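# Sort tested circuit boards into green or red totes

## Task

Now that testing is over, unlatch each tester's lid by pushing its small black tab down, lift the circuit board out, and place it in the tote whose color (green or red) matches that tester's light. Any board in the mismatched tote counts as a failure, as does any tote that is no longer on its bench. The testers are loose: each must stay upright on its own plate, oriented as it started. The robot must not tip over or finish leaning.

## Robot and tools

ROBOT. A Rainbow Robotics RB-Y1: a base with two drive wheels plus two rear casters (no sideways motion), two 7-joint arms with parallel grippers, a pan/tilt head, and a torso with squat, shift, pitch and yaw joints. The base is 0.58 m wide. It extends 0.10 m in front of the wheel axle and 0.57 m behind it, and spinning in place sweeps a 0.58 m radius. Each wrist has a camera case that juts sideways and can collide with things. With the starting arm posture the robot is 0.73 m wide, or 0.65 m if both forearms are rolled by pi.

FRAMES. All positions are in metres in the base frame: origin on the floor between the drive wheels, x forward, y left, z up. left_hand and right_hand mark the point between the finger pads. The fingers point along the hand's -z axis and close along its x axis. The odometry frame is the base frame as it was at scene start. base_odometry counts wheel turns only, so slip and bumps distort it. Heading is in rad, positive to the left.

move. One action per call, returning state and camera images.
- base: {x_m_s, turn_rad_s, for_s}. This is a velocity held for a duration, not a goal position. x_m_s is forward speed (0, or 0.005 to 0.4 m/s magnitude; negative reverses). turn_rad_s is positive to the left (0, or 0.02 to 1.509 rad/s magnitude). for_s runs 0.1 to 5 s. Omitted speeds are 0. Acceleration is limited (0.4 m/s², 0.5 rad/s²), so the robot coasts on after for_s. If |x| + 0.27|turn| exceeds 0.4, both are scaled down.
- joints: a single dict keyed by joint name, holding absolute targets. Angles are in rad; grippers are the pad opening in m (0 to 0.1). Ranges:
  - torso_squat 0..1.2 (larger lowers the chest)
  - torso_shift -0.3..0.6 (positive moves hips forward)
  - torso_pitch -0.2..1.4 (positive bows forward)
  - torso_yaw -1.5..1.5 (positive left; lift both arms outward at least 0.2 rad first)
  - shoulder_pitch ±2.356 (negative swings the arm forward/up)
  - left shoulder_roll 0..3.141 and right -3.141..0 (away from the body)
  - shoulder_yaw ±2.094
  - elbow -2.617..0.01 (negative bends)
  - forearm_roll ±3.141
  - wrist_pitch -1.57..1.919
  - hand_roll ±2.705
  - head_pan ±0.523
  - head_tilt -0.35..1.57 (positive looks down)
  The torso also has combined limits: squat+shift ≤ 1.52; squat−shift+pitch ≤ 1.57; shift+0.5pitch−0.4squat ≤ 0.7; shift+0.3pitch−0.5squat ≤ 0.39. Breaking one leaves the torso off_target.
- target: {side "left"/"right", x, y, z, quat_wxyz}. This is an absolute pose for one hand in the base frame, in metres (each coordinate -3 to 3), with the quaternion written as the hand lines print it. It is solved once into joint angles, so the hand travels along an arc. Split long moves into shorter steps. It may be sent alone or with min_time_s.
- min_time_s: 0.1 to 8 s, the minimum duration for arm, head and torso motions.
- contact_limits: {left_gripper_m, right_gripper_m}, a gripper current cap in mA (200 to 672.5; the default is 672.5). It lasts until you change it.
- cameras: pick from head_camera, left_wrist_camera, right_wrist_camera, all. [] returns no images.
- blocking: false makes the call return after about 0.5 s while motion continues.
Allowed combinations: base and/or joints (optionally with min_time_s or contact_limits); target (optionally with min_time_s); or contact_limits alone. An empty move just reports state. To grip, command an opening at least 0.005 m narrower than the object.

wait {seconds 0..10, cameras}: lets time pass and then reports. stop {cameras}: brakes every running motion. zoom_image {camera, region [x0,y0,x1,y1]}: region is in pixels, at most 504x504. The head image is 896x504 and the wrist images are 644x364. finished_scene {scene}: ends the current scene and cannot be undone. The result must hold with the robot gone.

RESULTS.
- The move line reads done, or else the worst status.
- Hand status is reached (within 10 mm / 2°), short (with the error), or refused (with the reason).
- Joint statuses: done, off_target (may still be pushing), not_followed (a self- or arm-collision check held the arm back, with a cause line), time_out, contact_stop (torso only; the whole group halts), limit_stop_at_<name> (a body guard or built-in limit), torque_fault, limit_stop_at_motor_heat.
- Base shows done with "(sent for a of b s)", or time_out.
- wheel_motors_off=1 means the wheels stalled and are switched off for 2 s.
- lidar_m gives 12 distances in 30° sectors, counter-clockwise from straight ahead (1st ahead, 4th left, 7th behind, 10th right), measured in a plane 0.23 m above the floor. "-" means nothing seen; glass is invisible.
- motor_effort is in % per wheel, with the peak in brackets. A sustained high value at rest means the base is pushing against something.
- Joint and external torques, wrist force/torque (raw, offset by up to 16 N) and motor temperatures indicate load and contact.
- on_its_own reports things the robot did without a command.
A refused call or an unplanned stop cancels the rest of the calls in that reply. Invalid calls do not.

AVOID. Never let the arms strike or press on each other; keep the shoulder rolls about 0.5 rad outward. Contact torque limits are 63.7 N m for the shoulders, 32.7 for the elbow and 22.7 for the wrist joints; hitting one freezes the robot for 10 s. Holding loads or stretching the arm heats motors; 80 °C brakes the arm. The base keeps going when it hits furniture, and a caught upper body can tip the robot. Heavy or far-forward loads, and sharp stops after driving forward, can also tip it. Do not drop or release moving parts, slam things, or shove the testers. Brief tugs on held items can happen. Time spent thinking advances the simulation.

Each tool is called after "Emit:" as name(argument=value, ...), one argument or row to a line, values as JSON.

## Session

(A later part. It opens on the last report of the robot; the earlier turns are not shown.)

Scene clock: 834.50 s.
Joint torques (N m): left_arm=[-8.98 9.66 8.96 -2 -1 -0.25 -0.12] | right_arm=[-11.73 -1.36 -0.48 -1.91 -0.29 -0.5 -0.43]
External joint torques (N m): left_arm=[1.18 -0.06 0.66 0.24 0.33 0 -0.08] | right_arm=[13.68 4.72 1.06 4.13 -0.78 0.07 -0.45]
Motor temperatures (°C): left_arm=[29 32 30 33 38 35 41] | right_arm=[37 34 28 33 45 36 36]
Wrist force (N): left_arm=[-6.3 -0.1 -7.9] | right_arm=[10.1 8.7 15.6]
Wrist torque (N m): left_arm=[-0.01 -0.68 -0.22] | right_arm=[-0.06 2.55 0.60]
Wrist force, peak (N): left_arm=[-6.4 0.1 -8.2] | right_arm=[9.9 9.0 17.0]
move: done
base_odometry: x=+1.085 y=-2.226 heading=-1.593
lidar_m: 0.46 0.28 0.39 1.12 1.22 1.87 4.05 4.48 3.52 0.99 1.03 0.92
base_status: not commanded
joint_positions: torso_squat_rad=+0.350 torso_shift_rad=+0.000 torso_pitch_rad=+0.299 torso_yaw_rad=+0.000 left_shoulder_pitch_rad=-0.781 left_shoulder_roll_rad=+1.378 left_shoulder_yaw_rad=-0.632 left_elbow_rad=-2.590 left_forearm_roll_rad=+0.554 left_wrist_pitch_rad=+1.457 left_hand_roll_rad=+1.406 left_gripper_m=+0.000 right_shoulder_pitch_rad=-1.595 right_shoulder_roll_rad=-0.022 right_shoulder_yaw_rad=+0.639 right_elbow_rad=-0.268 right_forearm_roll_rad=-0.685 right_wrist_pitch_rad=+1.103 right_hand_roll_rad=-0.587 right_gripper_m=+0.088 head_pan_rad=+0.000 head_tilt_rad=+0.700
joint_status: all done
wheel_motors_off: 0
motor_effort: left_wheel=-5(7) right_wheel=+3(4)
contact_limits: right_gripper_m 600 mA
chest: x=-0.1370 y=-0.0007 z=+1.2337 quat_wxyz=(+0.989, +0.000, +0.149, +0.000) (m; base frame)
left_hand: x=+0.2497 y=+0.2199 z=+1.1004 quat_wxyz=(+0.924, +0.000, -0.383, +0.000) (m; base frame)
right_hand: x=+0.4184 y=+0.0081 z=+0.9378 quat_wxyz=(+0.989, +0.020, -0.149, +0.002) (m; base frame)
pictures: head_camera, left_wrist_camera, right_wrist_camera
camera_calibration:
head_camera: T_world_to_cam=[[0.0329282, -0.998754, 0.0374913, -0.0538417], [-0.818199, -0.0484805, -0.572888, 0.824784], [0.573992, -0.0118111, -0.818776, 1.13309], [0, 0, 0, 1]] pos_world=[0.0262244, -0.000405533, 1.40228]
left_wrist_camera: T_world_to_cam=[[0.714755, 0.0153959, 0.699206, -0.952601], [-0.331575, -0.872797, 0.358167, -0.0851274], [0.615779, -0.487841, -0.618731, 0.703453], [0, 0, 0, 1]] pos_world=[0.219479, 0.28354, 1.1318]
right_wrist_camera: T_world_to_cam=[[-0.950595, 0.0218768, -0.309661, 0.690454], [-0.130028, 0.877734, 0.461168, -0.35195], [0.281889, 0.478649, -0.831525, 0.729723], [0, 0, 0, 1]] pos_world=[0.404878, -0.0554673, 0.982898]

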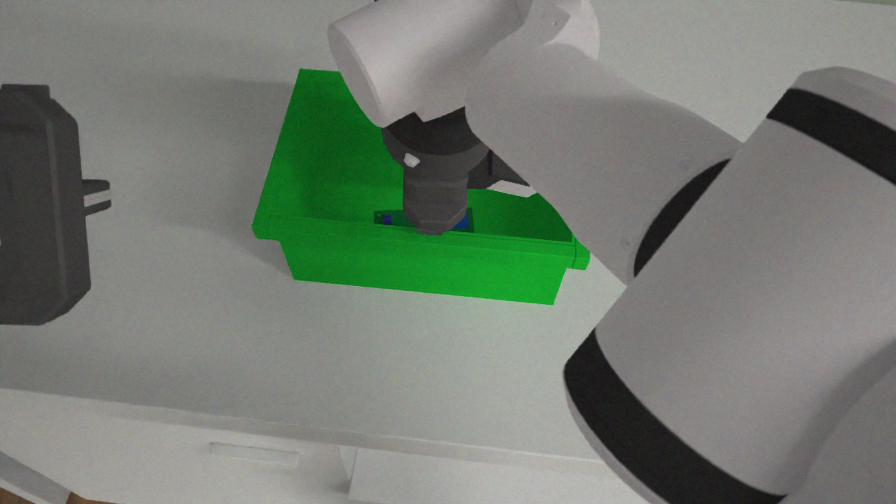

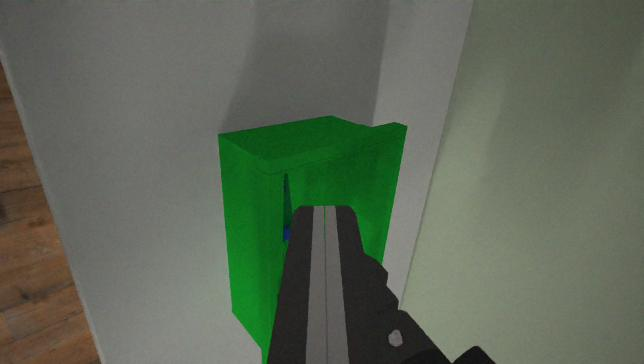

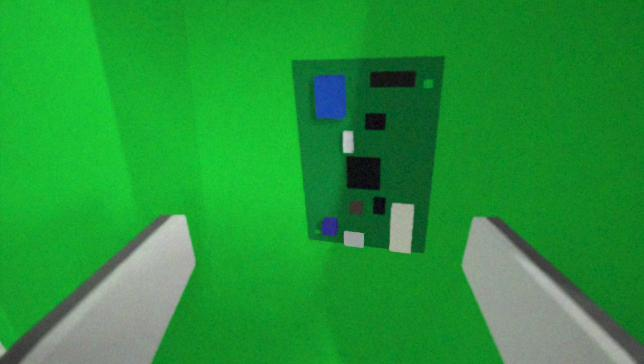

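Emit:
move(
  target={"side":"right","x":0.42,"y":0.008,"z":1.0,"quat_wxyz":[0.9935,0,-0.115,0]},
  min_time_s=1.5,
  cameras=[],
)

Emit:
move(
  target={"side":"right","x":0.425,"y":0.008,"z":1.08,"quat_wxyz":[0.9935,0,-0.115,0]},
  min_time_s=1.5,
)

Emit:
move(
  target={"side":"right","x":0.40,"y":-0.06,"z":1.15,"quat_wxyz":[0.9935,0,-0.115,0]},
  min_time_s=1.5,
)

Emit:
move(
  base={"x_m_s":-0.3,"for_s":2.0},
)

Scene clock: 856.27 s.
Joint torques (N m): left_arm=[-9.41 9.65 9.13 -2.07 -1.03 -0.21 -0.19] | right_arm=[-25.02 -9.02 -2.76 -4.64 -0.04 -0.33 0.36]
External joint torques (N m): left_arm=[0.74 -0.07 0.83 0.18 0.3 0.05 -0.15] | right_arm=[1.06 -1.5 -1.2 1.42 -0.54 0.13 0.35]
Motor temperatures (°C): left_arm=[29 32 30 33 38 35 41] | right_arm=[36 33 28 33 45 36 36]
Wrist force (N): left_arm=[-6.5 -0.1 -7.9] | right_arm=[1.0 10.9 -12.8]
Wrist torque (N m): left_arm=[-0.02 -0.69 -0.23] | right_arm=[-0.06 0.80 0.51]
Wrist force, peak (N): left_arm=[-6.4 0.0 -8.1] | right_arm=[10.2 8.9 15.5]
move: done
base_odometry: x=+1.085 y=-2.226 heading=-1.593
lidar_m: 0.45 0.29 0.39 1.12 1.23 1.87 4.06 4.47 3.53 0.99 1.04 0.91
base_status: not commanded
joint_positions: torso_squat_rad=+0.350 torso_shift_rad=+0.000 torso_pitch_rad=+0.300 torso_yaw_rad=+0.000 left_shoulder_pitch_rad=-0.781 left_shoulder_roll_rad=+1.378 left_shoulder_yaw_rad=-0.632 left_elbow_rad=-2.590 left_forearm_roll_rad=+0.554 left_wrist_pitch_rad=+1.457 left_hand_roll_rad=+1.406 left_gripper_m=+0.000 right_shoulder_pitch_rad=-1.725 right_shoulder_roll_rad=-0.050 right_shoulder_yaw_rad=+0.603 right_elbow_rad=-0.267 right_forearm_roll_rad=-0.723 right_wrist_pitch_rad=+1.287 right_hand_roll_rad=-0.571 right_gripper_m=+0.088 head_pan_rad=+0.000 head_tilt_rad=+0.700
joint_status: all done
wheel_motors_off: 0
motor_effort: left_wheel=-6(8) right_wheel=+3(4)
contact_limits: right_gripper_m 600 mA
chest: x=-0.1367 y=-0.0007 z=+1.2337 quat_wxyz=(+0.989, +0.000, +0.149, +0.000) (m; base frame)
left_hand: x=+0.2499 y=+0.2199 z=+1.1001 quat_wxyz=(+0.924, +0.000, -0.383, +0.000) (m; base frame)
right_hand: x=+0.4200 y=+0.0083 z=+0.9995 quat_wxyz=(+0.992, +0.004, -0.122, +0.001) (m; base frame)
right_hand_status: reached (checked arc, planned for 1.5 s): 1 mm and 1.0 deg off.
pictures: none
No camera images: "cameras" was empty.

Scene clock: 858.10 s.
Joint torques (N m): left_arm=[-9.16 9.79 8.92 -2.11 -1.01 -0.16 -0.09] | right_arm=[-25.24 -10.23 -2.75 -4.69 -0.05 -0.23 0.41]
External joint torques (N m): left_arm=[1 0.07 0.62 0.13 0.31 0.1 -0.06] | right_arm=[1.26 -1.22 -1.14 1.39 -0.55 0.21 0.4]
Motor temperatures (°C): left_arm=[29 32 30 33 38 35 41] | right_arm=[36 33 28 33 45 36 36]
Wrist force (N): left_arm=[-6.5 0.0 -7.8] | right_arm=[1.0 10.9 -12.9]
Wrist torque (N m): left_arm=[-0.02 -0.70 -0.23] | right_arm=[-0.05 0.81 0.49]
Wrist force, peak (N): left_arm=[-6.4 -0.2 -8.1] | right_arm=[0.5 10.9 -13.4]
move: done
base_odometry: x=+1.085 y=-2.226 heading=-1.593
lidar_m: 0.45 0.29 0.39 1.12 1.22 1.87 4.06 4.48 3.53 0.98 1.04 0.92
base_status: not commanded
joint_positions: torso_squat_rad=+0.350 torso_shift_rad=+0.000 torso_pitch_rad=+0.300 torso_yaw_rad=+0.000 left_shoulder_pitch_rad=-0.781 left_shoulder_roll_rad=+1.378 left_shoulder_yaw_rad=-0.632 left_elbow_rad=-2.590 left_forearm_roll_rad=+0.554 left_wrist_pitch_rad=+1.457 left_hand_roll_rad=+1.406 left_gripper_m=+0.000 right_shoulder_pitch_rad=-1.875 right_shoulder_roll_rad=-0.097 right_shoulder_yaw_rad=+0.563 right_elbow_rad=-0.267 right_forearm_roll_rad=-0.760 right_wrist_pitch_rad=+1.444 right_hand_roll_rad=-0.550 right_gripper_m=+0.088 head_pan_rad=+0.000 head_tilt_rad=+0.700
joint_status: all done
wheel_motors_off: 0
motor_effort: left_wheel=-8(8) right_wheel=+3(5)
contact_limits: right_gripper_m 600 mA
chest: x=-0.1367 y=-0.0007 z=+1.2337 quat_wxyz=(+0.989, +0.000, +0.149, +0.000) (m; base frame)
left_hand: x=+0.2499 y=+0.2199 z=+1.1001 quat_wxyz=(+0.924, +0.000, -0.383, +0.000) (m; base frame)
right_hand: x=+0.4252 y=+0.0085 z=+1.0795 quat_wxyz=(+0.993, +0.002, -0.118, +0.000) (m; base frame)
right_hand_status: reached (checked arc, planned for 1.5 s): 1 mm and 0.4 deg off.
pictures: head_camera, left_wrist_camera, right_wrist_camera
camera_calibration:
head_camera: T_world_to_cam=[[0.0329525, -0.998754, 0.0374706, -0.0538214], [-0.818565, -0.048481, -0.572364, 0.824323], [0.573468, -0.0118112, -0.819143, 1.13325], [0, 0, 0, 1]] pos_world=[0.0266515, -0.000405194, 1.40213]
left_wrist_camera: T_world_to_cam=[[0.715202, 0.0153967, 0.698748, -0.952171], [-0.331346, -0.872797, 0.35838, -0.0852356], [0.615383, -0.487841, -0.619124, 0.703658], [0, 0, 0, 1]] pos_world=[0.219733, 0.28354, 1.13153]
right_wrist_camera: T_world_to_cam=[[-0.967852, 0.0197196, -0.250745, 0.684504], [-0.0949355, 0.894539, 0.436791, -0.405517], [0.232915, 0.446554, -0.86391, 0.901476], [0, 0, 0, 1]] pos_world=[0.414033, -0.0533052, 1.12756]

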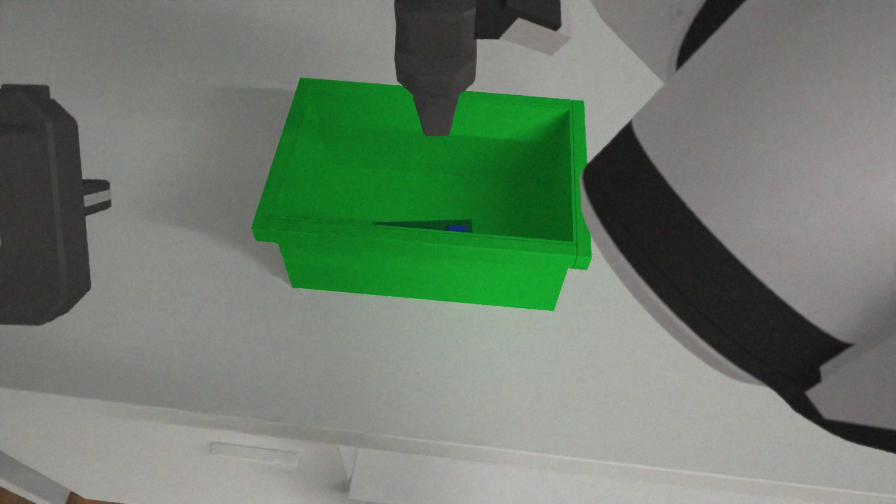

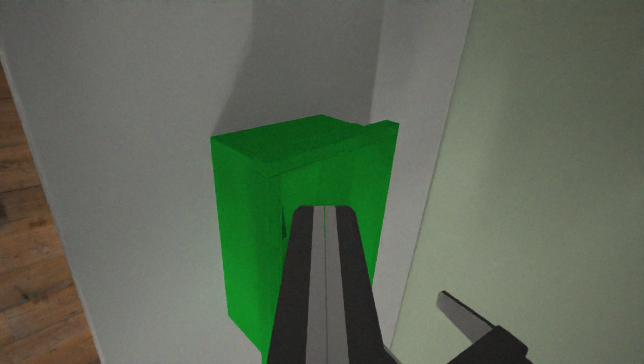

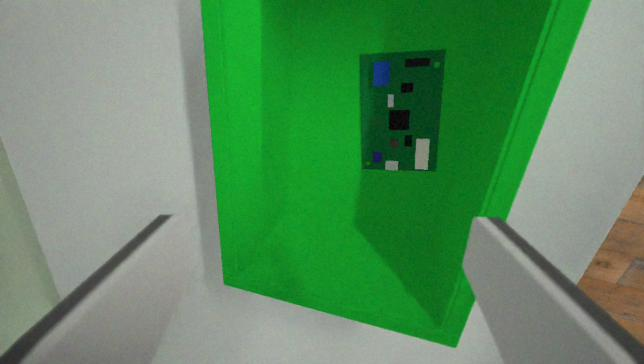

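Scene clock: 860.10 s.
Joint torques (N m): left_arm=[-9.07 9.79 9.04 -1.97 -0.96 -0.32 -0.16] | right_arm=[-23.11 -7.62 -6.91 -5.24 0.05 -0.52 -0.24]
External joint torques (N m): left_arm=[1.08 0.07 0.74 0.28 0.37 -0.06 -0.12] | right_arm=[2.65 0.43 -0.78 0.27 -0.47 -0.15 -0.25]
Motor temperatures (°C): left_arm=[29 32 30 33 38 35 41] | right_arm=[36 33 28 33 45 36 36]
Wrist force (N): left_arm=[-6.4 -0.4 -7.8] | right_arm=[0.8 10.4 -12.9]
Wrist torque (N m): left_arm=[0.01 -0.69 -0.22] | right_arm=[0.00 0.75 0.48]
Wrist force, peak (N): left_arm=[-6.6 0.0 -8.1] | right_arm=[0.6 11.6 -13.3]
move: done
base_odometry: x=+1.085 y=-2.226 heading=-1.593
lidar_m: 0.45 0.29 0.40 1.13 1.23 1.87 4.05 4.47 3.53 0.99 1.03 0.92
base_status: not commanded
joint_positions: torso_squat_rad=+0.350 torso_shift_rad=+0.000 torso_pitch_rad=+0.300 torso_yaw_rad=+0.000 left_shoulder_pitch_rad=-0.781 left_shoulder_roll_rad=+1.378 left_shoulder_yaw_rad=-0.632 left_elbow_rad=-2.590 left_forearm_roll_rad=+0.554 left_wrist_pitch_rad=+1.457 left_hand_roll_rad=+1.406 left_gripper_m=+0.000 right_shoulder_pitch_rad=-1.648 right_shoulder_roll_rad=-0.414 right_shoulder_yaw_rad=+0.493 right_elbow_rad=-1.041 right_forearm_roll_rad=-0.802 right_wrist_pitch_rad=+1.878 right_hand_roll_rad=-0.715 right_gripper_m=+0.088 head_pan_rad=+0.000 head_tilt_rad=+0.700
joint_status: all done
wheel_motors_off: 0
motor_effort: left_wheel=-5(7) right_wheel=+3(5)
contact_limits: right_gripper_m 600 mA
chest: x=-0.1367 y=-0.0008 z=+1.2337 quat_wxyz=(+0.989, +0.000, +0.149, +0.000) (m; base frame)
left_hand: x=+0.2500 y=+0.2199 z=+1.1001 quat_wxyz=(+0.924, +0.000, -0.383, +0.000) (m; base frame)
right_hand: x=+0.3998 y=-0.0600 z=+1.1503 quat_wxyz=(+0.994, +0.000, -0.113, +0.000) (m; base frame)
right_hand_status: reached (checked arc, planned for 1.5 s): 0 mm and 0.2 deg off.
pictures: head_camera, left_wrist_camera, right_wrist_camera
camera_calibration:
head_camera: T_world_to_cam=[[0.0329454, -0.998755, 0.0374604, -0.0538161], [-0.818628, -0.048468, -0.572275, 0.824256], [0.573378, -0.0118123, -0.819206, 1.13327], [0, 0, 0, 1]] pos_world=[0.0267388, -0.000412438, 1.4021]
left_wrist_camera: T_world_to_cam=[[0.715278, 0.0153838, 0.69867, -0.952109], [-0.331316, -0.872795, 0.35841, -0.0852475], [0.61531, -0.487844, -0.619195, 0.703687], [0, 0, 0, 1]] pos_world=[0.219793, 0.283533, 1.13148]
right_wrist_camera: T_world_to_cam=[[-0.970075, 0.0198033, -0.241997, 0.669847], [-0.0900324, 0.896282, 0.434251, -0.376557], [0.225497, 0.443043, -0.867677, 1.0062], [0, 0, 0, 1]] pos_world=[0.389003, -0.121556, 1.19868]

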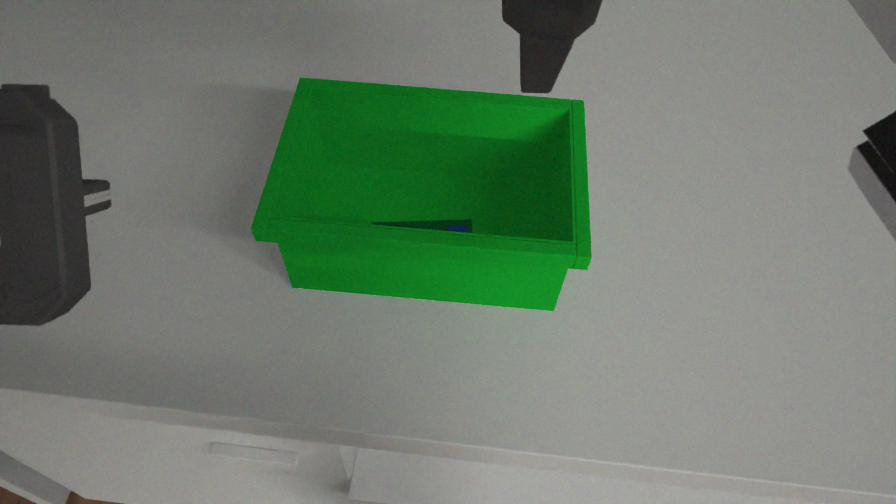

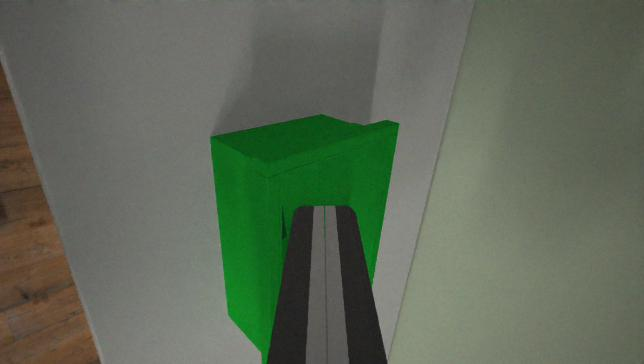

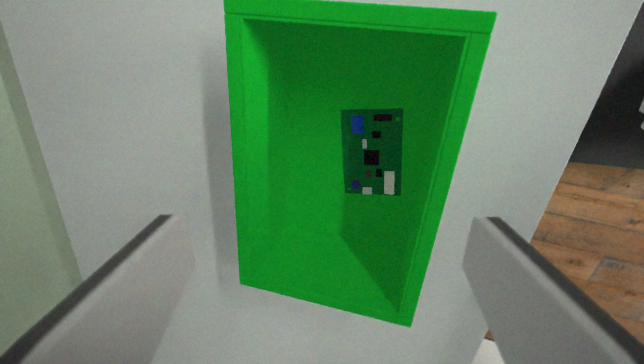

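Scene clock: 863.33 s.
Joint torques (N m): left_arm=[-9.32 9.58 9.04 -1.96 -1.02 -0.26 -0.12] | right_arm=[-23.2 -7.61 -7.05 -4.84 0.09 -0.5 -0.18]
External joint torques (N m): left_arm=[0.83 -0.15 0.74 0.28 0.31 0 -0.08] | right_arm=[2.56 0.45 -0.92 0.68 -0.43 -0.13 -0.19]
Motor temperatures (°C): left_arm=[29 32 30 33 38 35 41] | right_arm=[36 34 28 33 45 36 36]
Wrist force (N): left_arm=[-6.4 -0.3 -8.0] | right_arm=[0.9 10.6 -12.6]
Wrist torque (N m): left_arm=[0.01 -0.69 -0.22] | right_arm=[-0.05 0.78 0.48]
Wrist force, peak (N): left_arm=[-6.3 -0.2 -8.1] | right_arm=[1.3 11.1 -13.3]
move: done
base_odometry: x=+1.098 y=-1.626 heading=-1.593
lidar_m: 0.87 0.90 1.21 1.19 1.31 1.97 3.45 4.28 3.47 3.16 1.21 1.43
base_status: done (sent for 2 of 2 s)
joint_positions: torso_squat_rad=+0.350 torso_shift_rad=+0.000 torso_pitch_rad=+0.300 torso_yaw_rad=+0.000 left_shoulder_pitch_rad=-0.781 left_shoulder_roll_rad=+1.378 left_shoulder_yaw_rad=-0.632 left_elbow_rad=-2.590 left_forearm_roll_rad=+0.554 left_wrist_pitch_rad=+1.457 left_hand_roll_rad=+1.406 left_gripper_m=+0.000 right_shoulder_pitch_rad=-1.648 right_shoulder_roll_rad=-0.414 right_shoulder_yaw_rad=+0.493 right_elbow_rad=-1.041 right_forearm_roll_rad=-0.802 right_wrist_pitch_rad=+1.878 right_hand_roll_rad=-0.715 right_gripper_m=+0.088 head_pan_rad=+0.000 head_tilt_rad=+0.700
joint_status: not commanded
wheel_motors_off: 0
motor_effort: left_wheel=-6(25) right_wheel=+8(24)
contact_limits: right_gripper_m 600 mA
chest: x=-0.1367 y=-0.0007 z=+1.2337 quat_wxyz=(+0.989, +0.000, +0.149, +0.000) (m; base frame)
left_hand: x=+0.2499 y=+0.2199 z=+1.1001 quat_wxyz=(+0.924, +0.000, -0.383, +0.000) (m; base frame)
right_hand: x=+0.3998 y=-0.0600 z=+1.1503 quat_wxyz=(+0.994, +0.000, -0.114, +0.000) (m; base frame)
pictures: head_camera, left_wrist_camera, right_wrist_camera
camera_calibration:
head_camera: T_world_to_cam=[[0.0329453, -0.998755, 0.0374637, -0.0538186], [-0.81862, -0.04847, -0.572286, 0.824262], [0.573389, -0.0118144, -0.819198, 1.13327], [0, 0, 0, 1]] pos_world=[0.0267238, -0.000410611, 1.4021]
left_wrist_camera: T_world_to_cam=[[0.715274, 0.0153817, 0.698675, -0.952105], [-0.331326, -0.872791, 0.358412, -0.0852563], [0.61531, -0.487852, -0.619188, 0.703693], [0, 0, 0, 1]] pos_world=[0.219779, 0.283532, 1.13149]
right_wrist_camera: T_world_to_cam=[[-0.970073, 0.0197681, -0.242008, 0.669838], [-0.0900784, 0.896261, 0.434284, -0.376593], [0.225487, 0.443087, -0.867658, 1.00619], [0, 0, 0, 1]] pos_world=[0.388986, -0.121546, 1.19868]

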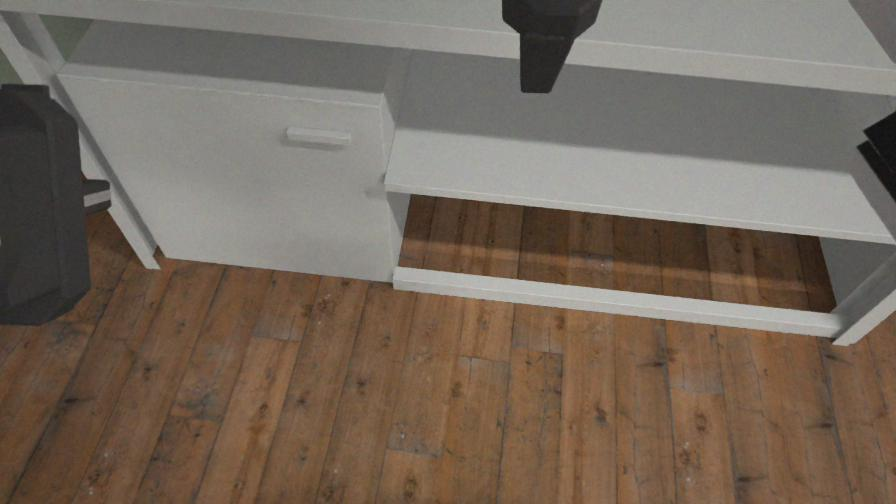

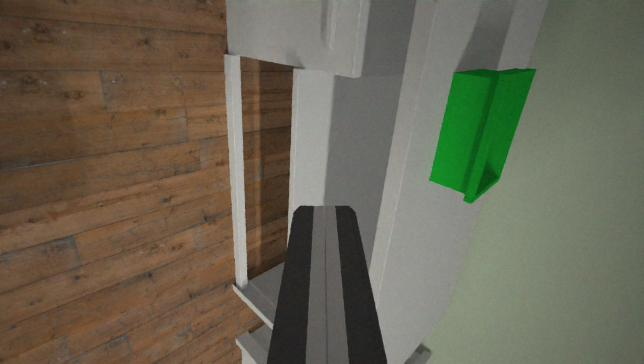

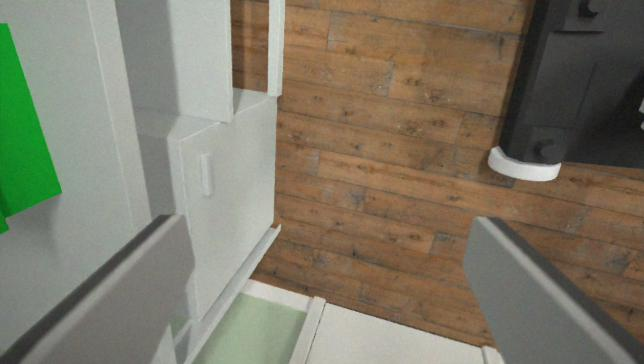

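Emit:
move(
  target={"side":"right","x":0.25,"y":-0.10,"z":1.07,"quat_wxyz":[0.866,0,-0.5,0]},
  min_time_s=1.5,
  cameras=[],
)

Emit:
move(
  base={"turn_rad_s":0.6,"for_s":4.9},
  joints={"right_gripper_m":0.045,"head_tilt_rad":0.5},
  cameras=[],
)

Emit:
move(
  base={"x_m_s":0.4,"for_s":4.5},
  cameras=["head_camera"],
)

Scene clock: 875.87 s.
Joint torques (N m): left_arm=[-9.37 9.78 8.93 -1.95 -0.99 -0.23 -0.19] | right_arm=[-13.48 -5.34 -8.08 -4.41 1.37 -0.09 0.37]
External joint torques (N m): left_arm=[0.79 0.06 0.63 0.3 0.33 0.03 -0.15] | right_arm=[0.65 -0.02 0.02 0.58 -0.44 -0.2 0.32]
Motor temperatures (°C): left_arm=[29 32 30 33 38 35 41] | right_arm=[36 34 28 33 45 36 36]
Wrist force (N): left_arm=[-6.4 -0.2 -7.6] | right_arm=[-2.7 10.5 -9.6]
Wrist torque (N m): left_arm=[-0.01 -0.67 -0.23] | right_arm=[-0.09 0.61 0.48]
Wrist force, peak (N): left_arm=[-6.6 0.3 -8.0] | right_arm=[0.7 12.3 -12.1]
move: done
base_odometry: x=+1.098 y=-1.626 heading=-1.593
lidar_m: 0.87 0.90 1.22 1.20 1.31 1.96 3.45 4.27 3.46 3.16 1.21 1.44
base_status: not commanded
joint_positions: torso_squat_rad=+0.350 torso_shift_rad=+0.000 torso_pitch_rad=+0.300 torso_yaw_rad=+0.000 left_shoulder_pitch_rad=-0.781 left_shoulder_roll_rad=+1.378 left_shoulder_yaw_rad=-0.632 left_elbow_rad=-2.590 left_forearm_roll_rad=+0.554 left_wrist_pitch_rad=+1.457 left_hand_roll_rad=+1.406 left_gripper_m=+0.000 right_shoulder_pitch_rad=-1.122 right_shoulder_roll_rad=-0.843 right_shoulder_yaw_rad=+1.285 right_elbow_rad=-2.458 right_forearm_roll_rad=+0.077 right_wrist_pitch_rad=+1.845 right_hand_roll_rad=-1.631 right_gripper_m=+0.088 head_pan_rad=+0.000 head_tilt_rad=+0.700
joint_status: all done
wheel_motors_off: 0
motor_effort: left_wheel=-6(9) right_wheel=+9(10)
contact_limits: right_gripper_m 600 mA
chest: x=-0.1366 y=-0.0007 z=+1.2337 quat_wxyz=(+0.989, +0.000, +0.149, +0.000) (m; base frame)
left_hand: x=+0.2500 y=+0.2199 z=+1.1001 quat_wxyz=(+0.924, +0.000, -0.383, +0.000) (m; base frame)
right_hand: x=+0.2496 y=-0.0998 z=+1.0704 quat_wxyz=(+0.867, +0.001, -0.499, +0.001) (m; base frame)
right_hand_status: reached (checked arc, planned for 1.7 s): 1 mm and 0.2 deg off.
pictures: none
No camera images: "cameras" was empty.

Scene clock: 882.30 s.
Joint torques (N m): left_arm=[-9.05 9.73 8.94 -1.92 -1.05 -0.23 -0.18] | right_arm=[-13.18 -5.43 -7.78 -4.31 1.44 -0.13 0.46]
External joint torques (N m): left_arm=[1.1 0.01 0.64 0.33 0.28 0.03 -0.14] | right_arm=[0.95 -0.11 0.33 0.68 -0.38 -0.24 0.41]
Motor temperatures (°C): left_arm=[29 32 30 33 38 35 41] | right_arm=[36 34 28 33 45 36 36]
Wrist force (N): left_arm=[-6.2 -0.2 -7.8] | right_arm=[-3.1 10.5 -10.0]
Wrist torque (N m): left_arm=[0.02 -0.66 -0.22] | right_arm=[-0.06 0.55 0.49]
Wrist force, peak (N): left_arm=[-6.5 0.0 -8.2] | right_arm=[-3.4 10.8 -10.2]
move: done
base_odometry: x=+1.098 y=-1.626 heading=+1.346
lidar_m: 3.45 3.48 3.64 3.38 1.53 1.21 1.51 0.90 1.11 1.21 1.22 1.59
base_status: done (sent for 4.9 of 4.9 s)
joint_positions: torso_squat_rad=+0.350 torso_shift_rad=+0.000 torso_pitch_rad=+0.300 torso_yaw_rad=+0.000 left_shoulder_pitch_rad=-0.781 left_shoulder_roll_rad=+1.378 left_shoulder_yaw_rad=-0.632 left_elbow_rad=-2.590 left_forearm_roll_rad=+0.554 left_wrist_pitch_rad=+1.457 left_hand_roll_rad=+1.406 left_gripper_m=+0.000 right_shoulder_pitch_rad=-1.122 right_shoulder_roll_rad=-0.843 right_shoulder_yaw_rad=+1.285 right_elbow_rad=-2.458 right_forearm_roll_rad=+0.077 right_wrist_pitch_rad=+1.845 right_hand_roll_rad=-1.631 right_gripper_m=+0.045 head_pan_rad=+0.000 head_tilt_rad=+0.500
joint_status: all done
wheel_motors_off: 0
motor_effort: left_wheel=+1(31) right_wheel=+5(26)
contact_limits: right_gripper_m 600 mA
chest: x=-0.1366 y=-0.0007 z=+1.2337 quat_wxyz=(+0.989, +0.000, +0.149, +0.000) (m; base frame)
left_hand: x=+0.2500 y=+0.2199 z=+1.1000 quat_wxyz=(+0.924, +0.000, -0.383, +0.000) (m; base frame)
right_hand: x=+0.2496 y=-0.0998 z=+1.0704 quat_wxyz=(+0.867, +0.001, -0.499, +0.001) (m; base frame)
pictures: none
No camera images: "cameras" was empty.

Scene clock: 888.37 s.
Joint torques (N m): left_arm=[-9.31 9.73 8.87 -1.94 -0.95 -0.22 -0.14] | right_arm=[-13.46 -5.39 -7.91 -4.36 1.25 -0.01 0.36]
External joint torques (N m): left_arm=[0.84 0.01 0.57 0.31 0.38 0.04 -0.1] | right_arm=[0.67 -0.07 0.19 0.63 -0.57 -0.12 0.31]
Motor temperatures (°C): left_arm=[29 32 30 33 38 35 41] | right_arm=[36 34 28 33 45 36 36]
Wrist force (N): left_arm=[-6.4 -0.2 -7.9] | right_arm=[-3.1 10.9 -9.6]
Wrist torque (N m): left_arm=[0.01 -0.69 -0.24] | right_arm=[-0.10 0.56 0.48]
Wrist force, peak (N): left_arm=[-6.4 0.0 -8.2] | right_arm=[-3.0 10.7 -10.4]
move: done
base_odometry: x=+1.498 y=+0.129 heading=+1.347
lidar_m: 1.78 1.70 2.21 3.56 3.62 2.84 2.64 1.69 1.15 1.05 1.05 1.34
base_status: done (sent for 4.5 of 4.5 s)
joint_positions: torso_squat_rad=+0.350 torso_shift_rad=+0.000 torso_pitch_rad=+0.300 torso_yaw_rad=+0.000 left_shoulder_pitch_rad=-0.781 left_shoulder_roll_rad=+1.378 left_shoulder_yaw_rad=-0.632 left_elbow_rad=-2.590 left_forearm_roll_rad=+0.554 left_wrist_pitch_rad=+1.457 left_hand_roll_rad=+1.406 left_gripper_m=+0.000 right_shoulder_pitch_rad=-1.122 right_shoulder_roll_rad=-0.843 right_shoulder_yaw_rad=+1.285 right_elbow_rad=-2.458 right_forearm_roll_rad=+0.077 right_wrist_pitch_rad=+1.845 right_hand_roll_rad=-1.631 right_gripper_m=+0.045 head_pan_rad=+0.000 head_tilt_rad=+0.500
joint_status: not commanded
wheel_motors_off: 0
motor_effort: left_wheel=+1(28) right_wheel=-2(29)
contact_limits: right_gripper_m 600 mA
chest: x=-0.1366 y=-0.0007 z=+1.2337 quat_wxyz=(+0.989, +0.000, +0.149, +0.000) (m; base frame)
left_hand: x=+0.2500 y=+0.2199 z=+1.1000 quat_wxyz=(+0.924, +0.000, -0.383, +0.000) (m; base frame)
right_hand: x=+0.2496 y=-0.0998 z=+1.0703 quat_wxyz=(+0.867, +0.001, -0.499, +0.001) (m; base frame)
pictures: head_camera
camera_calibration:
head_camera: T_world_to_cam=[[0.0246597, -0.998758, 0.0432912, -0.0625287], [-0.68876, -0.0483605, -0.723375, 1.04595], [0.72457, -0.011979, -0.689097, 0.957217], [0, 0, 0, 1]] pos_world=[0.0283824, -0.000401654, 1.41894]

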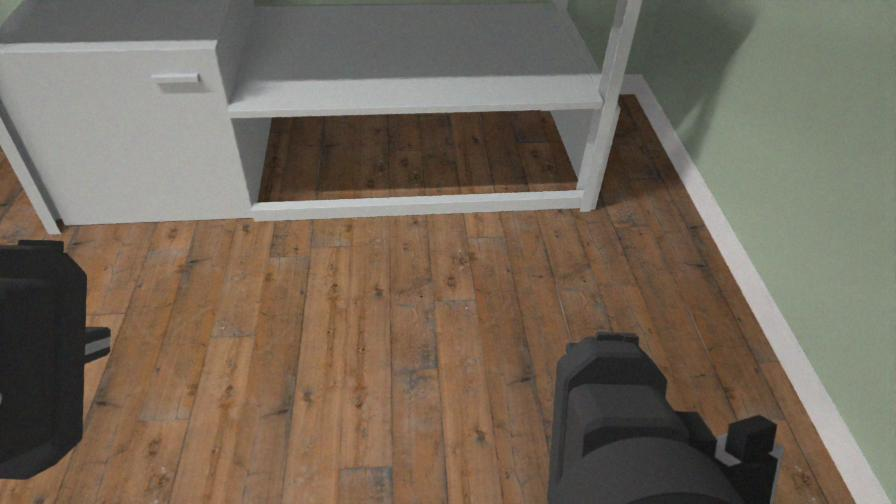

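Emit:
move(
  base={"turn_rad_s":0.1,"for_s":0.65},
  joints={"head_tilt_rad":0.2},
  cameras=["head_camera"],
)

Scene clock: 893.00 s.
Joint torques (N m): left_arm=[-9.39 9.68 8.98 -1.85 -0.96 -0.24 -0.2] | right_arm=[-13.18 -5.41 -7.69 -4.37 1.33 -0.05 0.34]
External joint torques (N m): left_arm=[0.76 -0.05 0.68 0.4 0.36 0.02 -0.16] | right_arm=[0.95 -0.09 0.42 0.62 -0.49 -0.15 0.29]
Motor temperatures (°C): left_arm=[29 32 30 33 38 35 41] | right_arm=[36 34 28 33 45 36 36]
Wrist force (N): left_arm=[-6.1 -0.3 -8.0] | right_arm=[-3.0 10.7 -9.8]
Wrist torque (N m): left_arm=[0.02 -0.64 -0.22] | right_arm=[-0.08 0.56 0.49]
Wrist force, peak (N): left_arm=[-6.6 -0.1 -8.4] | right_arm=[-3.0 11.0 -10.0]
move: done
base_odometry: x=+1.498 y=+0.129 heading=+1.413
lidar_m: 2.15 1.71 3.10 3.57 3.67 2.83 2.63 1.57 1.12 1.07 1.07 1.44
base_status: done (sent for 0.67 of 0.67 s)
joint_positions: torso_squat_rad=+0.350 torso_shift_rad=+0.000 torso_pitch_rad=+0.300 torso_yaw_rad=+0.000 left_shoulder_pitch_rad=-0.781 left_shoulder_roll_rad=+1.378 left_shoulder_yaw_rad=-0.632 left_elbow_rad=-2.590 left_forearm_roll_rad=+0.554 left_wrist_pitch_rad=+1.457 left_hand_roll_rad=+1.406 left_gripper_m=+0.000 right_shoulder_pitch_rad=-1.122 right_shoulder_roll_rad=-0.843 right_shoulder_yaw_rad=+1.285 right_elbow_rad=-2.458 right_forearm_roll_rad=+0.077 right_wrist_pitch_rad=+1.845 right_hand_roll_rad=-1.631 right_gripper_m=+0.045 head_pan_rad=+0.000 head_tilt_rad=+0.200
joint_status: all done
wheel_motors_off: 0
motor_effort: left_wheel=-5(27) right_wheel=+0(25)
contact_limits: right_gripper_m 600 mA
chest: x=-0.1366 y=-0.0008 z=+1.2337 quat_wxyz=(+0.989, +0.000, +0.149, +0.000) (m; base frame)
left_hand: x=+0.2500 y=+0.2199 z=+1.1000 quat_wxyz=(+0.924, +0.000, -0.383, +0.000) (m; base frame)
right_hand: x=+0.2496 y=-0.0998 z=+1.0703 quat_wxyz=(+0.867, +0.001, -0.499, +0.001) (m; base frame)
pictures: head_camera
camera_calibration:
head_camera: T_world_to_cam=[[0.0104915, -0.998763, 0.0486062, -0.070896], [-0.44424, -0.0482039, -0.89461, 1.30263], [0.895847, -0.012207, -0.444196, 0.619538], [0, 0, 0, 1]] pos_world=[0.0244121, -0.000453688, 1.44399]

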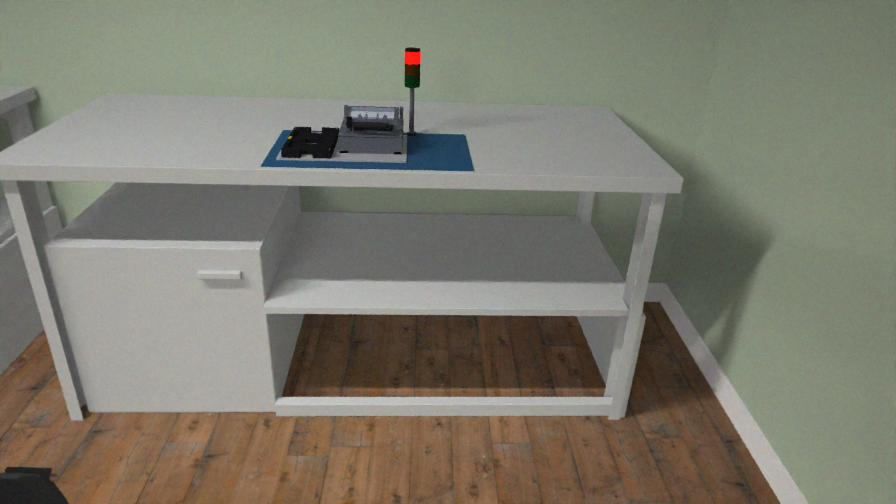

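Emit:
zoom_image(
  camera="head_camera",
  region=[250, 80, 480, 210],
)

Scaled by 2.191 from the camera's 896x504 image, which has a finer 1280x720 frame.

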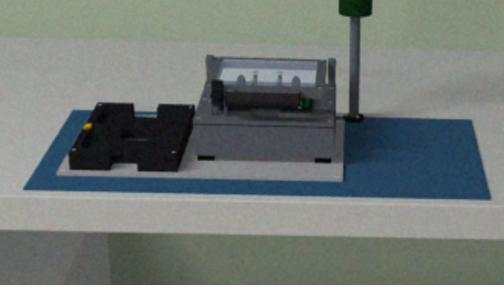

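Emit:
move(
  base={"turn_rad_s":0.25,"for_s":0.98},
  cameras=[],
)

Emit:
move(
  base={"x_m_s":0.34,"for_s":3.0},
  joints={"head_tilt_rad":0.4},
  cameras=[],
)

Emit:
move(
  base={"turn_rad_s":-0.25,"for_s":0.98},
  cameras=["head_camera"],
)

Emit:
zoom_image(
  camera="head_camera",
  region=[300, 50, 600, 250],
)

Scene clock: 908.03 s.
Joint torques (N m): left_arm=[-9.42 9.61 8.82 -1.84 -1 -0.22 -0.18] | right_arm=[-13.21 -5.23 -8 -4.4 1.38 -0.02 0.34]
External joint torques (N m): left_arm=[0.74 -0.11 0.52 0.41 0.33 0.04 -0.14] | right_arm=[0.91 0.08 0.1 0.59 -0.44 -0.12 0.29]
Motor temperatures (°C): left_arm=[29 32 30 33 38 35 41] | right_arm=[36 34 28 33 45 36 36]
Wrist force (N): left_arm=[-6.4 -0.2 -7.8] | right_arm=[-3.1 10.8 -9.8]
Wrist torque (N m): left_arm=[0.01 -0.69 -0.22] | right_arm=[-0.11 0.55 0.48]
Wrist force, peak (N): left_arm=[-6.5 0.0 -8.0] | right_arm=[-3.2 10.9 -10.2]
move: done
base_odometry: x=+1.498 y=+0.129 heading=+1.654
lidar_m: 1.72 1.84 3.10 3.57 3.21 2.84 2.33 1.28 1.07 1.07 1.17 1.76
base_status: done (sent for 0.97 of 0.97 s)
joint_positions: torso_squat_rad=+0.350 torso_shift_rad=+0.000 torso_pitch_rad=+0.300 torso_yaw_rad=+0.000 left_shoulder_pitch_rad=-0.781 left_shoulder_roll_rad=+1.378 left_shoulder_yaw_rad=-0.632 left_elbow_rad=-2.590 left_forearm_roll_rad=+0.554 left_wrist_pitch_rad=+1.457 left_hand_roll_rad=+1.406 left_gripper_m=+0.000 right_shoulder_pitch_rad=-1.122 right_shoulder_roll_rad=-0.843 right_shoulder_yaw_rad=+1.285 right_elbow_rad=-2.458 right_forearm_roll_rad=+0.077 right_wrist_pitch_rad=+1.845 right_hand_roll_rad=-1.631 right_gripper_m=+0.045 head_pan_rad=+0.000 head_tilt_rad=+0.200
joint_status: not commanded
wheel_motors_off: 0
motor_effort: left_wheel=+1(29) right_wheel=+3(20)
contact_limits: right_gripper_m 600 mA
chest: x=-0.1366 y=-0.0007 z=+1.2337 quat_wxyz=(+0.989, +0.000, +0.149, +0.000) (m; base frame)
left_hand: x=+0.2500 y=+0.2199 z=+1.1000 quat_wxyz=(+0.924, +0.000, -0.383, +0.000) (m; base frame)
right_hand: x=+0.2496 y=-0.0998 z=+1.0703 quat_wxyz=(+0.867, +0.001, -0.499, +0.001) (m; base frame)
pictures: none
No camera images: "cameras" was empty.

Scene clock: 912.43 s.
Joint torques (N m): left_arm=[-9.32 9.44 8.72 -1.84 -0.94 -0.24 -0.25] | right_arm=[-13.07 -5.54 -7.85 -4.3 1.51 -0.03 0.34]
External joint torques (N m): left_arm=[0.83 -0.28 0.42 0.41 0.39 0.02 -0.21] | right_arm=[1.05 -0.22 0.25 0.69 -0.31 -0.14 0.29]
Motor temperatures (°C): left_arm=[29 32 30 33 38 35 41] | right_arm=[36 34 28 33 45 36 36]
Wrist force (N): left_arm=[-6.3 -0.1 -7.7] | right_arm=[-3.2 10.6 -9.7]
Wrist torque (N m): left_arm=[-0.02 -0.68 -0.23] | right_arm=[-0.08 0.55 0.46]
Wrist force, peak (N): left_arm=[-6.4 -0.2 -8.1] | right_arm=[-3.0 10.7 -10.4]
move: done
base_odometry: x=+1.413 y=+1.146 heading=+1.654
lidar_m: 0.69 0.73 1.40 3.36 3.78 3.73 2.81 1.53 1.28 1.28 1.05 1.31
base_status: done (sent for 3 of 3 s)
joint_positions: torso_squat_rad=+0.350 torso_shift_rad=+0.000 torso_pitch_rad=+0.300 torso_yaw_rad=+0.000 left_shoulder_pitch_rad=-0.781 left_shoulder_roll_rad=+1.378 left_shoulder_yaw_rad=-0.632 left_elbow_rad=-2.590 left_forearm_roll_rad=+0.554 left_wrist_pitch_rad=+1.457 left_hand_roll_rad=+1.406 left_gripper_m=+0.000 right_shoulder_pitch_rad=-1.122 right_shoulder_roll_rad=-0.843 right_shoulder_yaw_rad=+1.285 right_elbow_rad=-2.458 right_forearm_roll_rad=+0.077 right_wrist_pitch_rad=+1.845 right_hand_roll_rad=-1.631 right_gripper_m=+0.045 head_pan_rad=+0.000 head_tilt_rad=+0.400
joint_status: all done
wheel_motors_off: 0
motor_effort: left_wheel=+0(29) right_wheel=-4(29)
contact_limits: right_gripper_m 600 mA
chest: x=-0.1366 y=-0.0007 z=+1.2337 quat_wxyz=(+0.989, +0.000, +0.149, +0.000) (m; base frame)
left_hand: x=+0.2500 y=+0.2199 z=+1.1000 quat_wxyz=(+0.924, +0.000, -0.383, +0.000) (m; base frame)
right_hand: x=+0.2496 y=-0.0998 z=+1.0703 quat_wxyz=(+0.867, +0.001, -0.499, +0.001) (m; base frame)
pictures: none
No camera images: "cameras" was empty.

Scene clock: 914.20 s.
Joint torques (N m): left_arm=[-9.36 9.65 8.97 -1.98 -0.99 -0.28 -0.22] | right_arm=[-13.3 -5.44 -8 -4.35 1.36 -0.05 0.34]
External joint torques (N m): left_arm=[0.8 -0.07 0.67 0.27 0.34 -0.02 -0.18] | right_arm=[0.82 -0.12 0.1 0.64 -0.45 -0.16 0.29]
Motor temperatures (°C): left_arm=[29 32 30 33 38 35 41] | right_arm=[36 34 28 33 45 36 36]
Wrist force (N): left_arm=[-6.4 0.0 -7.9] | right_arm=[-2.9 10.7 -9.7]
Wrist torque (N m): left_arm=[-0.02 -0.69 -0.24] | right_arm=[-0.08 0.57 0.48]
Wrist force, peak (N): left_arm=[-6.4 -0.1 -8.1] | right_arm=[-3.0 11.0 -10.2]
move: done
base_odometry: x=+1.413 y=+1.146 heading=+1.413
lidar_m: 1.23 0.69 0.88 2.48 3.45 3.85 3.64 1.88 1.34 1.28 1.06 1.18
base_status: done (sent for 0.97 of 0.97 s)
joint_positions: torso_squat_rad=+0.350 torso_shift_rad=+0.000 torso_pitch_rad=+0.300 torso_yaw_rad=+0.000 left_shoulder_pitch_rad=-0.781 left_shoulder_roll_rad=+1.378 left_shoulder_yaw_rad=-0.632 left_elbow_rad=-2.590 left_forearm_roll_rad=+0.554 left_wrist_pitch_rad=+1.457 left_hand_roll_rad=+1.406 left_gripper_m=+0.000 right_shoulder_pitch_rad=-1.122 right_shoulder_roll_rad=-0.843 right_shoulder_yaw_rad=+1.285 right_elbow_rad=-2.458 right_forearm_roll_rad=+0.077 right_wrist_pitch_rad=+1.845 right_hand_roll_rad=-1.631 right_gripper_m=+0.045 head_pan_rad=+0.000 head_tilt_rad=+0.400
joint_status: not commanded
wheel_motors_off: 0
motor_effort: left_wheel=+2(22) right_wheel=-3(23)
contact_limits: right_gripper_m 600 mA
chest: x=-0.1366 y=-0.0007 z=+1.2337 quat_wxyz=(+0.989, +0.000, +0.149, +0.000) (m; base frame)
left_hand: x=+0.2500 y=+0.2199 z=+1.1000 quat_wxyz=(+0.924, +0.000, -0.383, +0.000) (m; base frame)
right_hand: x=+0.2496 y=-0.0998 z=+1.0703 quat_wxyz=(+0.867, +0.001, -0.499, +0.001) (m; base frame)
pictures: head_camera
camera_calibration:
head_camera: T_world_to_cam=[[0.0201317, -0.99876, 0.0455337, -0.0659693], [-0.613078, -0.0483075, -0.788544, 1.14266], [0.789766, -0.012041, -0.613291, 0.853372], [0, 0, 0, 1]] pos_world=[0.0279058, -0.000412839, 1.42741]

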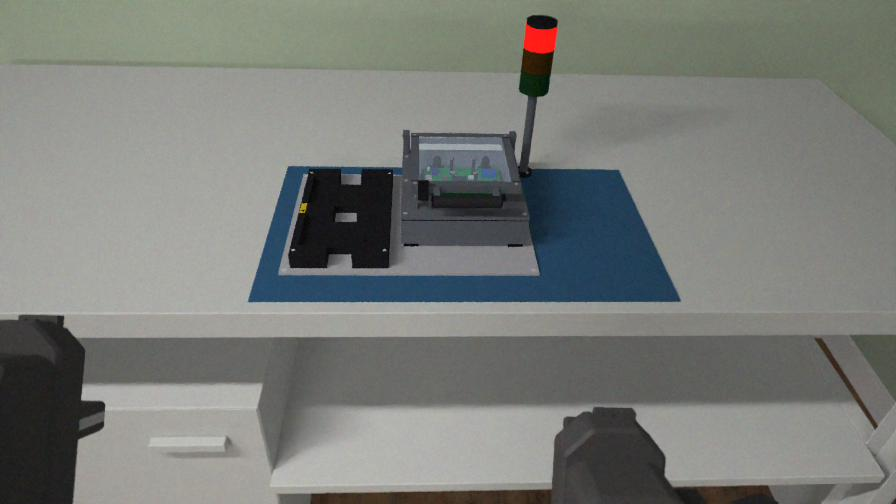

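Scaled by 1.680 from the camera's 896x504 image, which has a finer 1280x720 frame.

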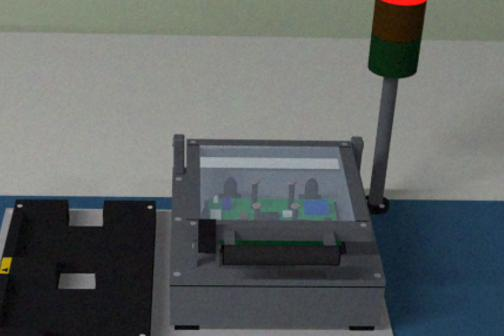

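Emit:
move(
  base={"x_m_s":0.2,"for_s":2.0},
  joints={"head_tilt_rad":0.7},
)

Emit:
zoom_image(
  camera="head_camera",
  region=[350, 50, 600, 200],
)

Scene clock: 925.77 s.
Joint torques (N m): left_arm=[-9.41 9.47 8.83 -1.88 -1.03 -0.22 -0.22] | right_arm=[-13.32 -5.48 -7.96 -4.29 1.37 0.03 0.41]
External joint torques (N m): left_arm=[0.74 -0.25 0.53 0.37 0.29 0.04 -0.19] | right_arm=[0.81 -0.16 0.15 0.7 -0.44 -0.08 0.36]
Motor temperatures (°C): left_arm=[29 32 30 33 38 35 41] | right_arm=[36 33 28 33 45 36 36]
Wrist force (N): left_arm=[-6.4 0.0 -7.6] | right_arm=[-3.0 10.7 -9.7]
Wrist torque (N m): left_arm=[-0.02 -0.66 -0.23] | right_arm=[-0.07 0.54 0.47]
Wrist force, peak (N): left_arm=[-6.2 -0.2 -8.3] | right_arm=[-3.0 10.7 -10.3]
move: done
base_odometry: x=+1.476 y=+1.541 heading=+1.413
lidar_m: 0.90 0.39 0.36 0.83 3.47 4.24 4.04 1.86 1.32 1.26 0.84 0.96
base_status: done (sent for 2 of 2 s)
joint_positions: torso_squat_rad=+0.350 torso_shift_rad=+0.000 torso_pitch_rad=+0.300 torso_yaw_rad=+0.000 left_shoulder_pitch_rad=-0.781 left_shoulder_roll_rad=+1.378 left_shoulder_yaw_rad=-0.632 left_elbow_rad=-2.590 left_forearm_roll_rad=+0.554 left_wrist_pitch_rad=+1.457 left_hand_roll_rad=+1.406 left_gripper_m=+0.000 right_shoulder_pitch_rad=-1.122 right_shoulder_roll_rad=-0.843 right_shoulder_yaw_rad=+1.285 right_elbow_rad=-2.458 right_forearm_roll_rad=+0.077 right_wrist_pitch_rad=+1.845 right_hand_roll_rad=-1.631 right_gripper_m=+0.045 head_pan_rad=+0.000 head_tilt_rad=+0.700
joint_status: all done
wheel_motors_off: 0
motor_effort: left_wheel=-2(30) right_wheel=-2(26)
contact_limits: right_gripper_m 600 mA
chest: x=-0.1366 y=-0.0007 z=+1.2337 quat_wxyz=(+0.989, +0.000, +0.149, +0.000) (m; base frame)
left_hand: x=+0.2500 y=+0.2199 z=+1.1000 quat_wxyz=(+0.924, +0.000, -0.383, +0.000) (m; base frame)
right_hand: x=+0.2496 y=-0.0998 z=+1.0703 quat_wxyz=(+0.867, +0.001, -0.499, +0.001) (m; base frame)
pictures: head_camera, left_wrist_camera, right_wrist_camera
camera_calibration:
head_camera: T_world_to_cam=[[0.0329586, -0.998754, 0.0374834, -0.0538277], [-0.818721, -0.0484901, -0.57214, 0.824134], [0.573244, -0.0118315, -0.819299, 1.13332], [0, 0, 0, 1]] pos_world=[0.0268416, -0.000389409, 1.40207]
left_wrist_camera: T_world_to_cam=[[0.715387, 0.0154074, 0.698558, -0.951999], [-0.331265, -0.87278, 0.358496, -0.0853046], [0.615211, -0.487871, -0.619271, 0.703732], [0, 0, 0, 1]] pos_world=[0.219846, 0.283546, 1.13141]
right_wrist_camera: T_world_to_cam=[[-0.487939, 0.0195584, -0.872659, 1.06022], [-0.380709, 0.894878, 0.232926, -0.0317527], [0.785478, 0.445883, -0.429199, 0.379536], [0, 0, 0, 1]] pos_world=[0.207115, -0.16155, 1.0955]

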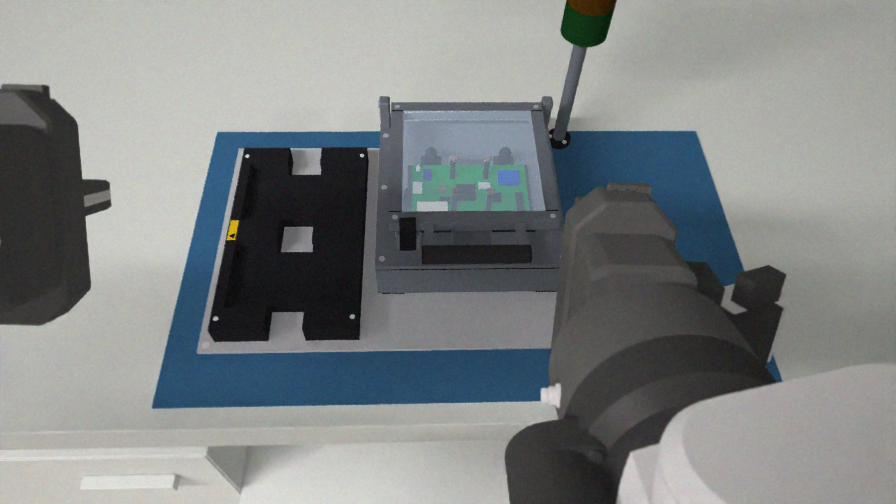

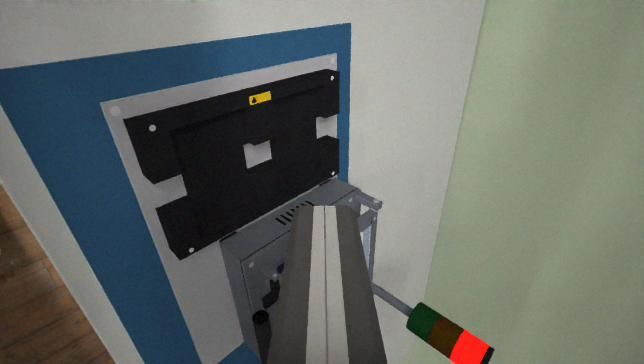

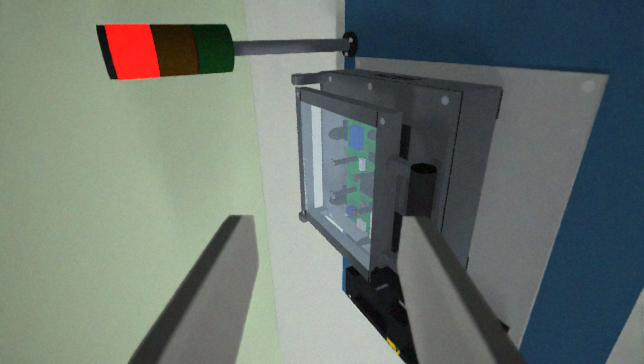

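Scaled by 2.016 from the camera's 896x504 image, which has a finer 1280x720 frame.

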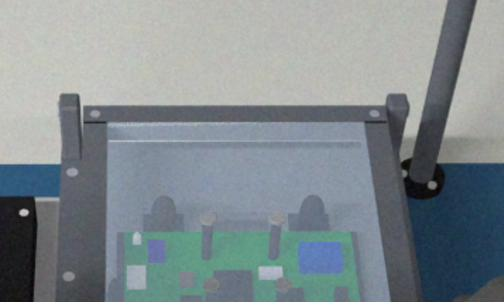

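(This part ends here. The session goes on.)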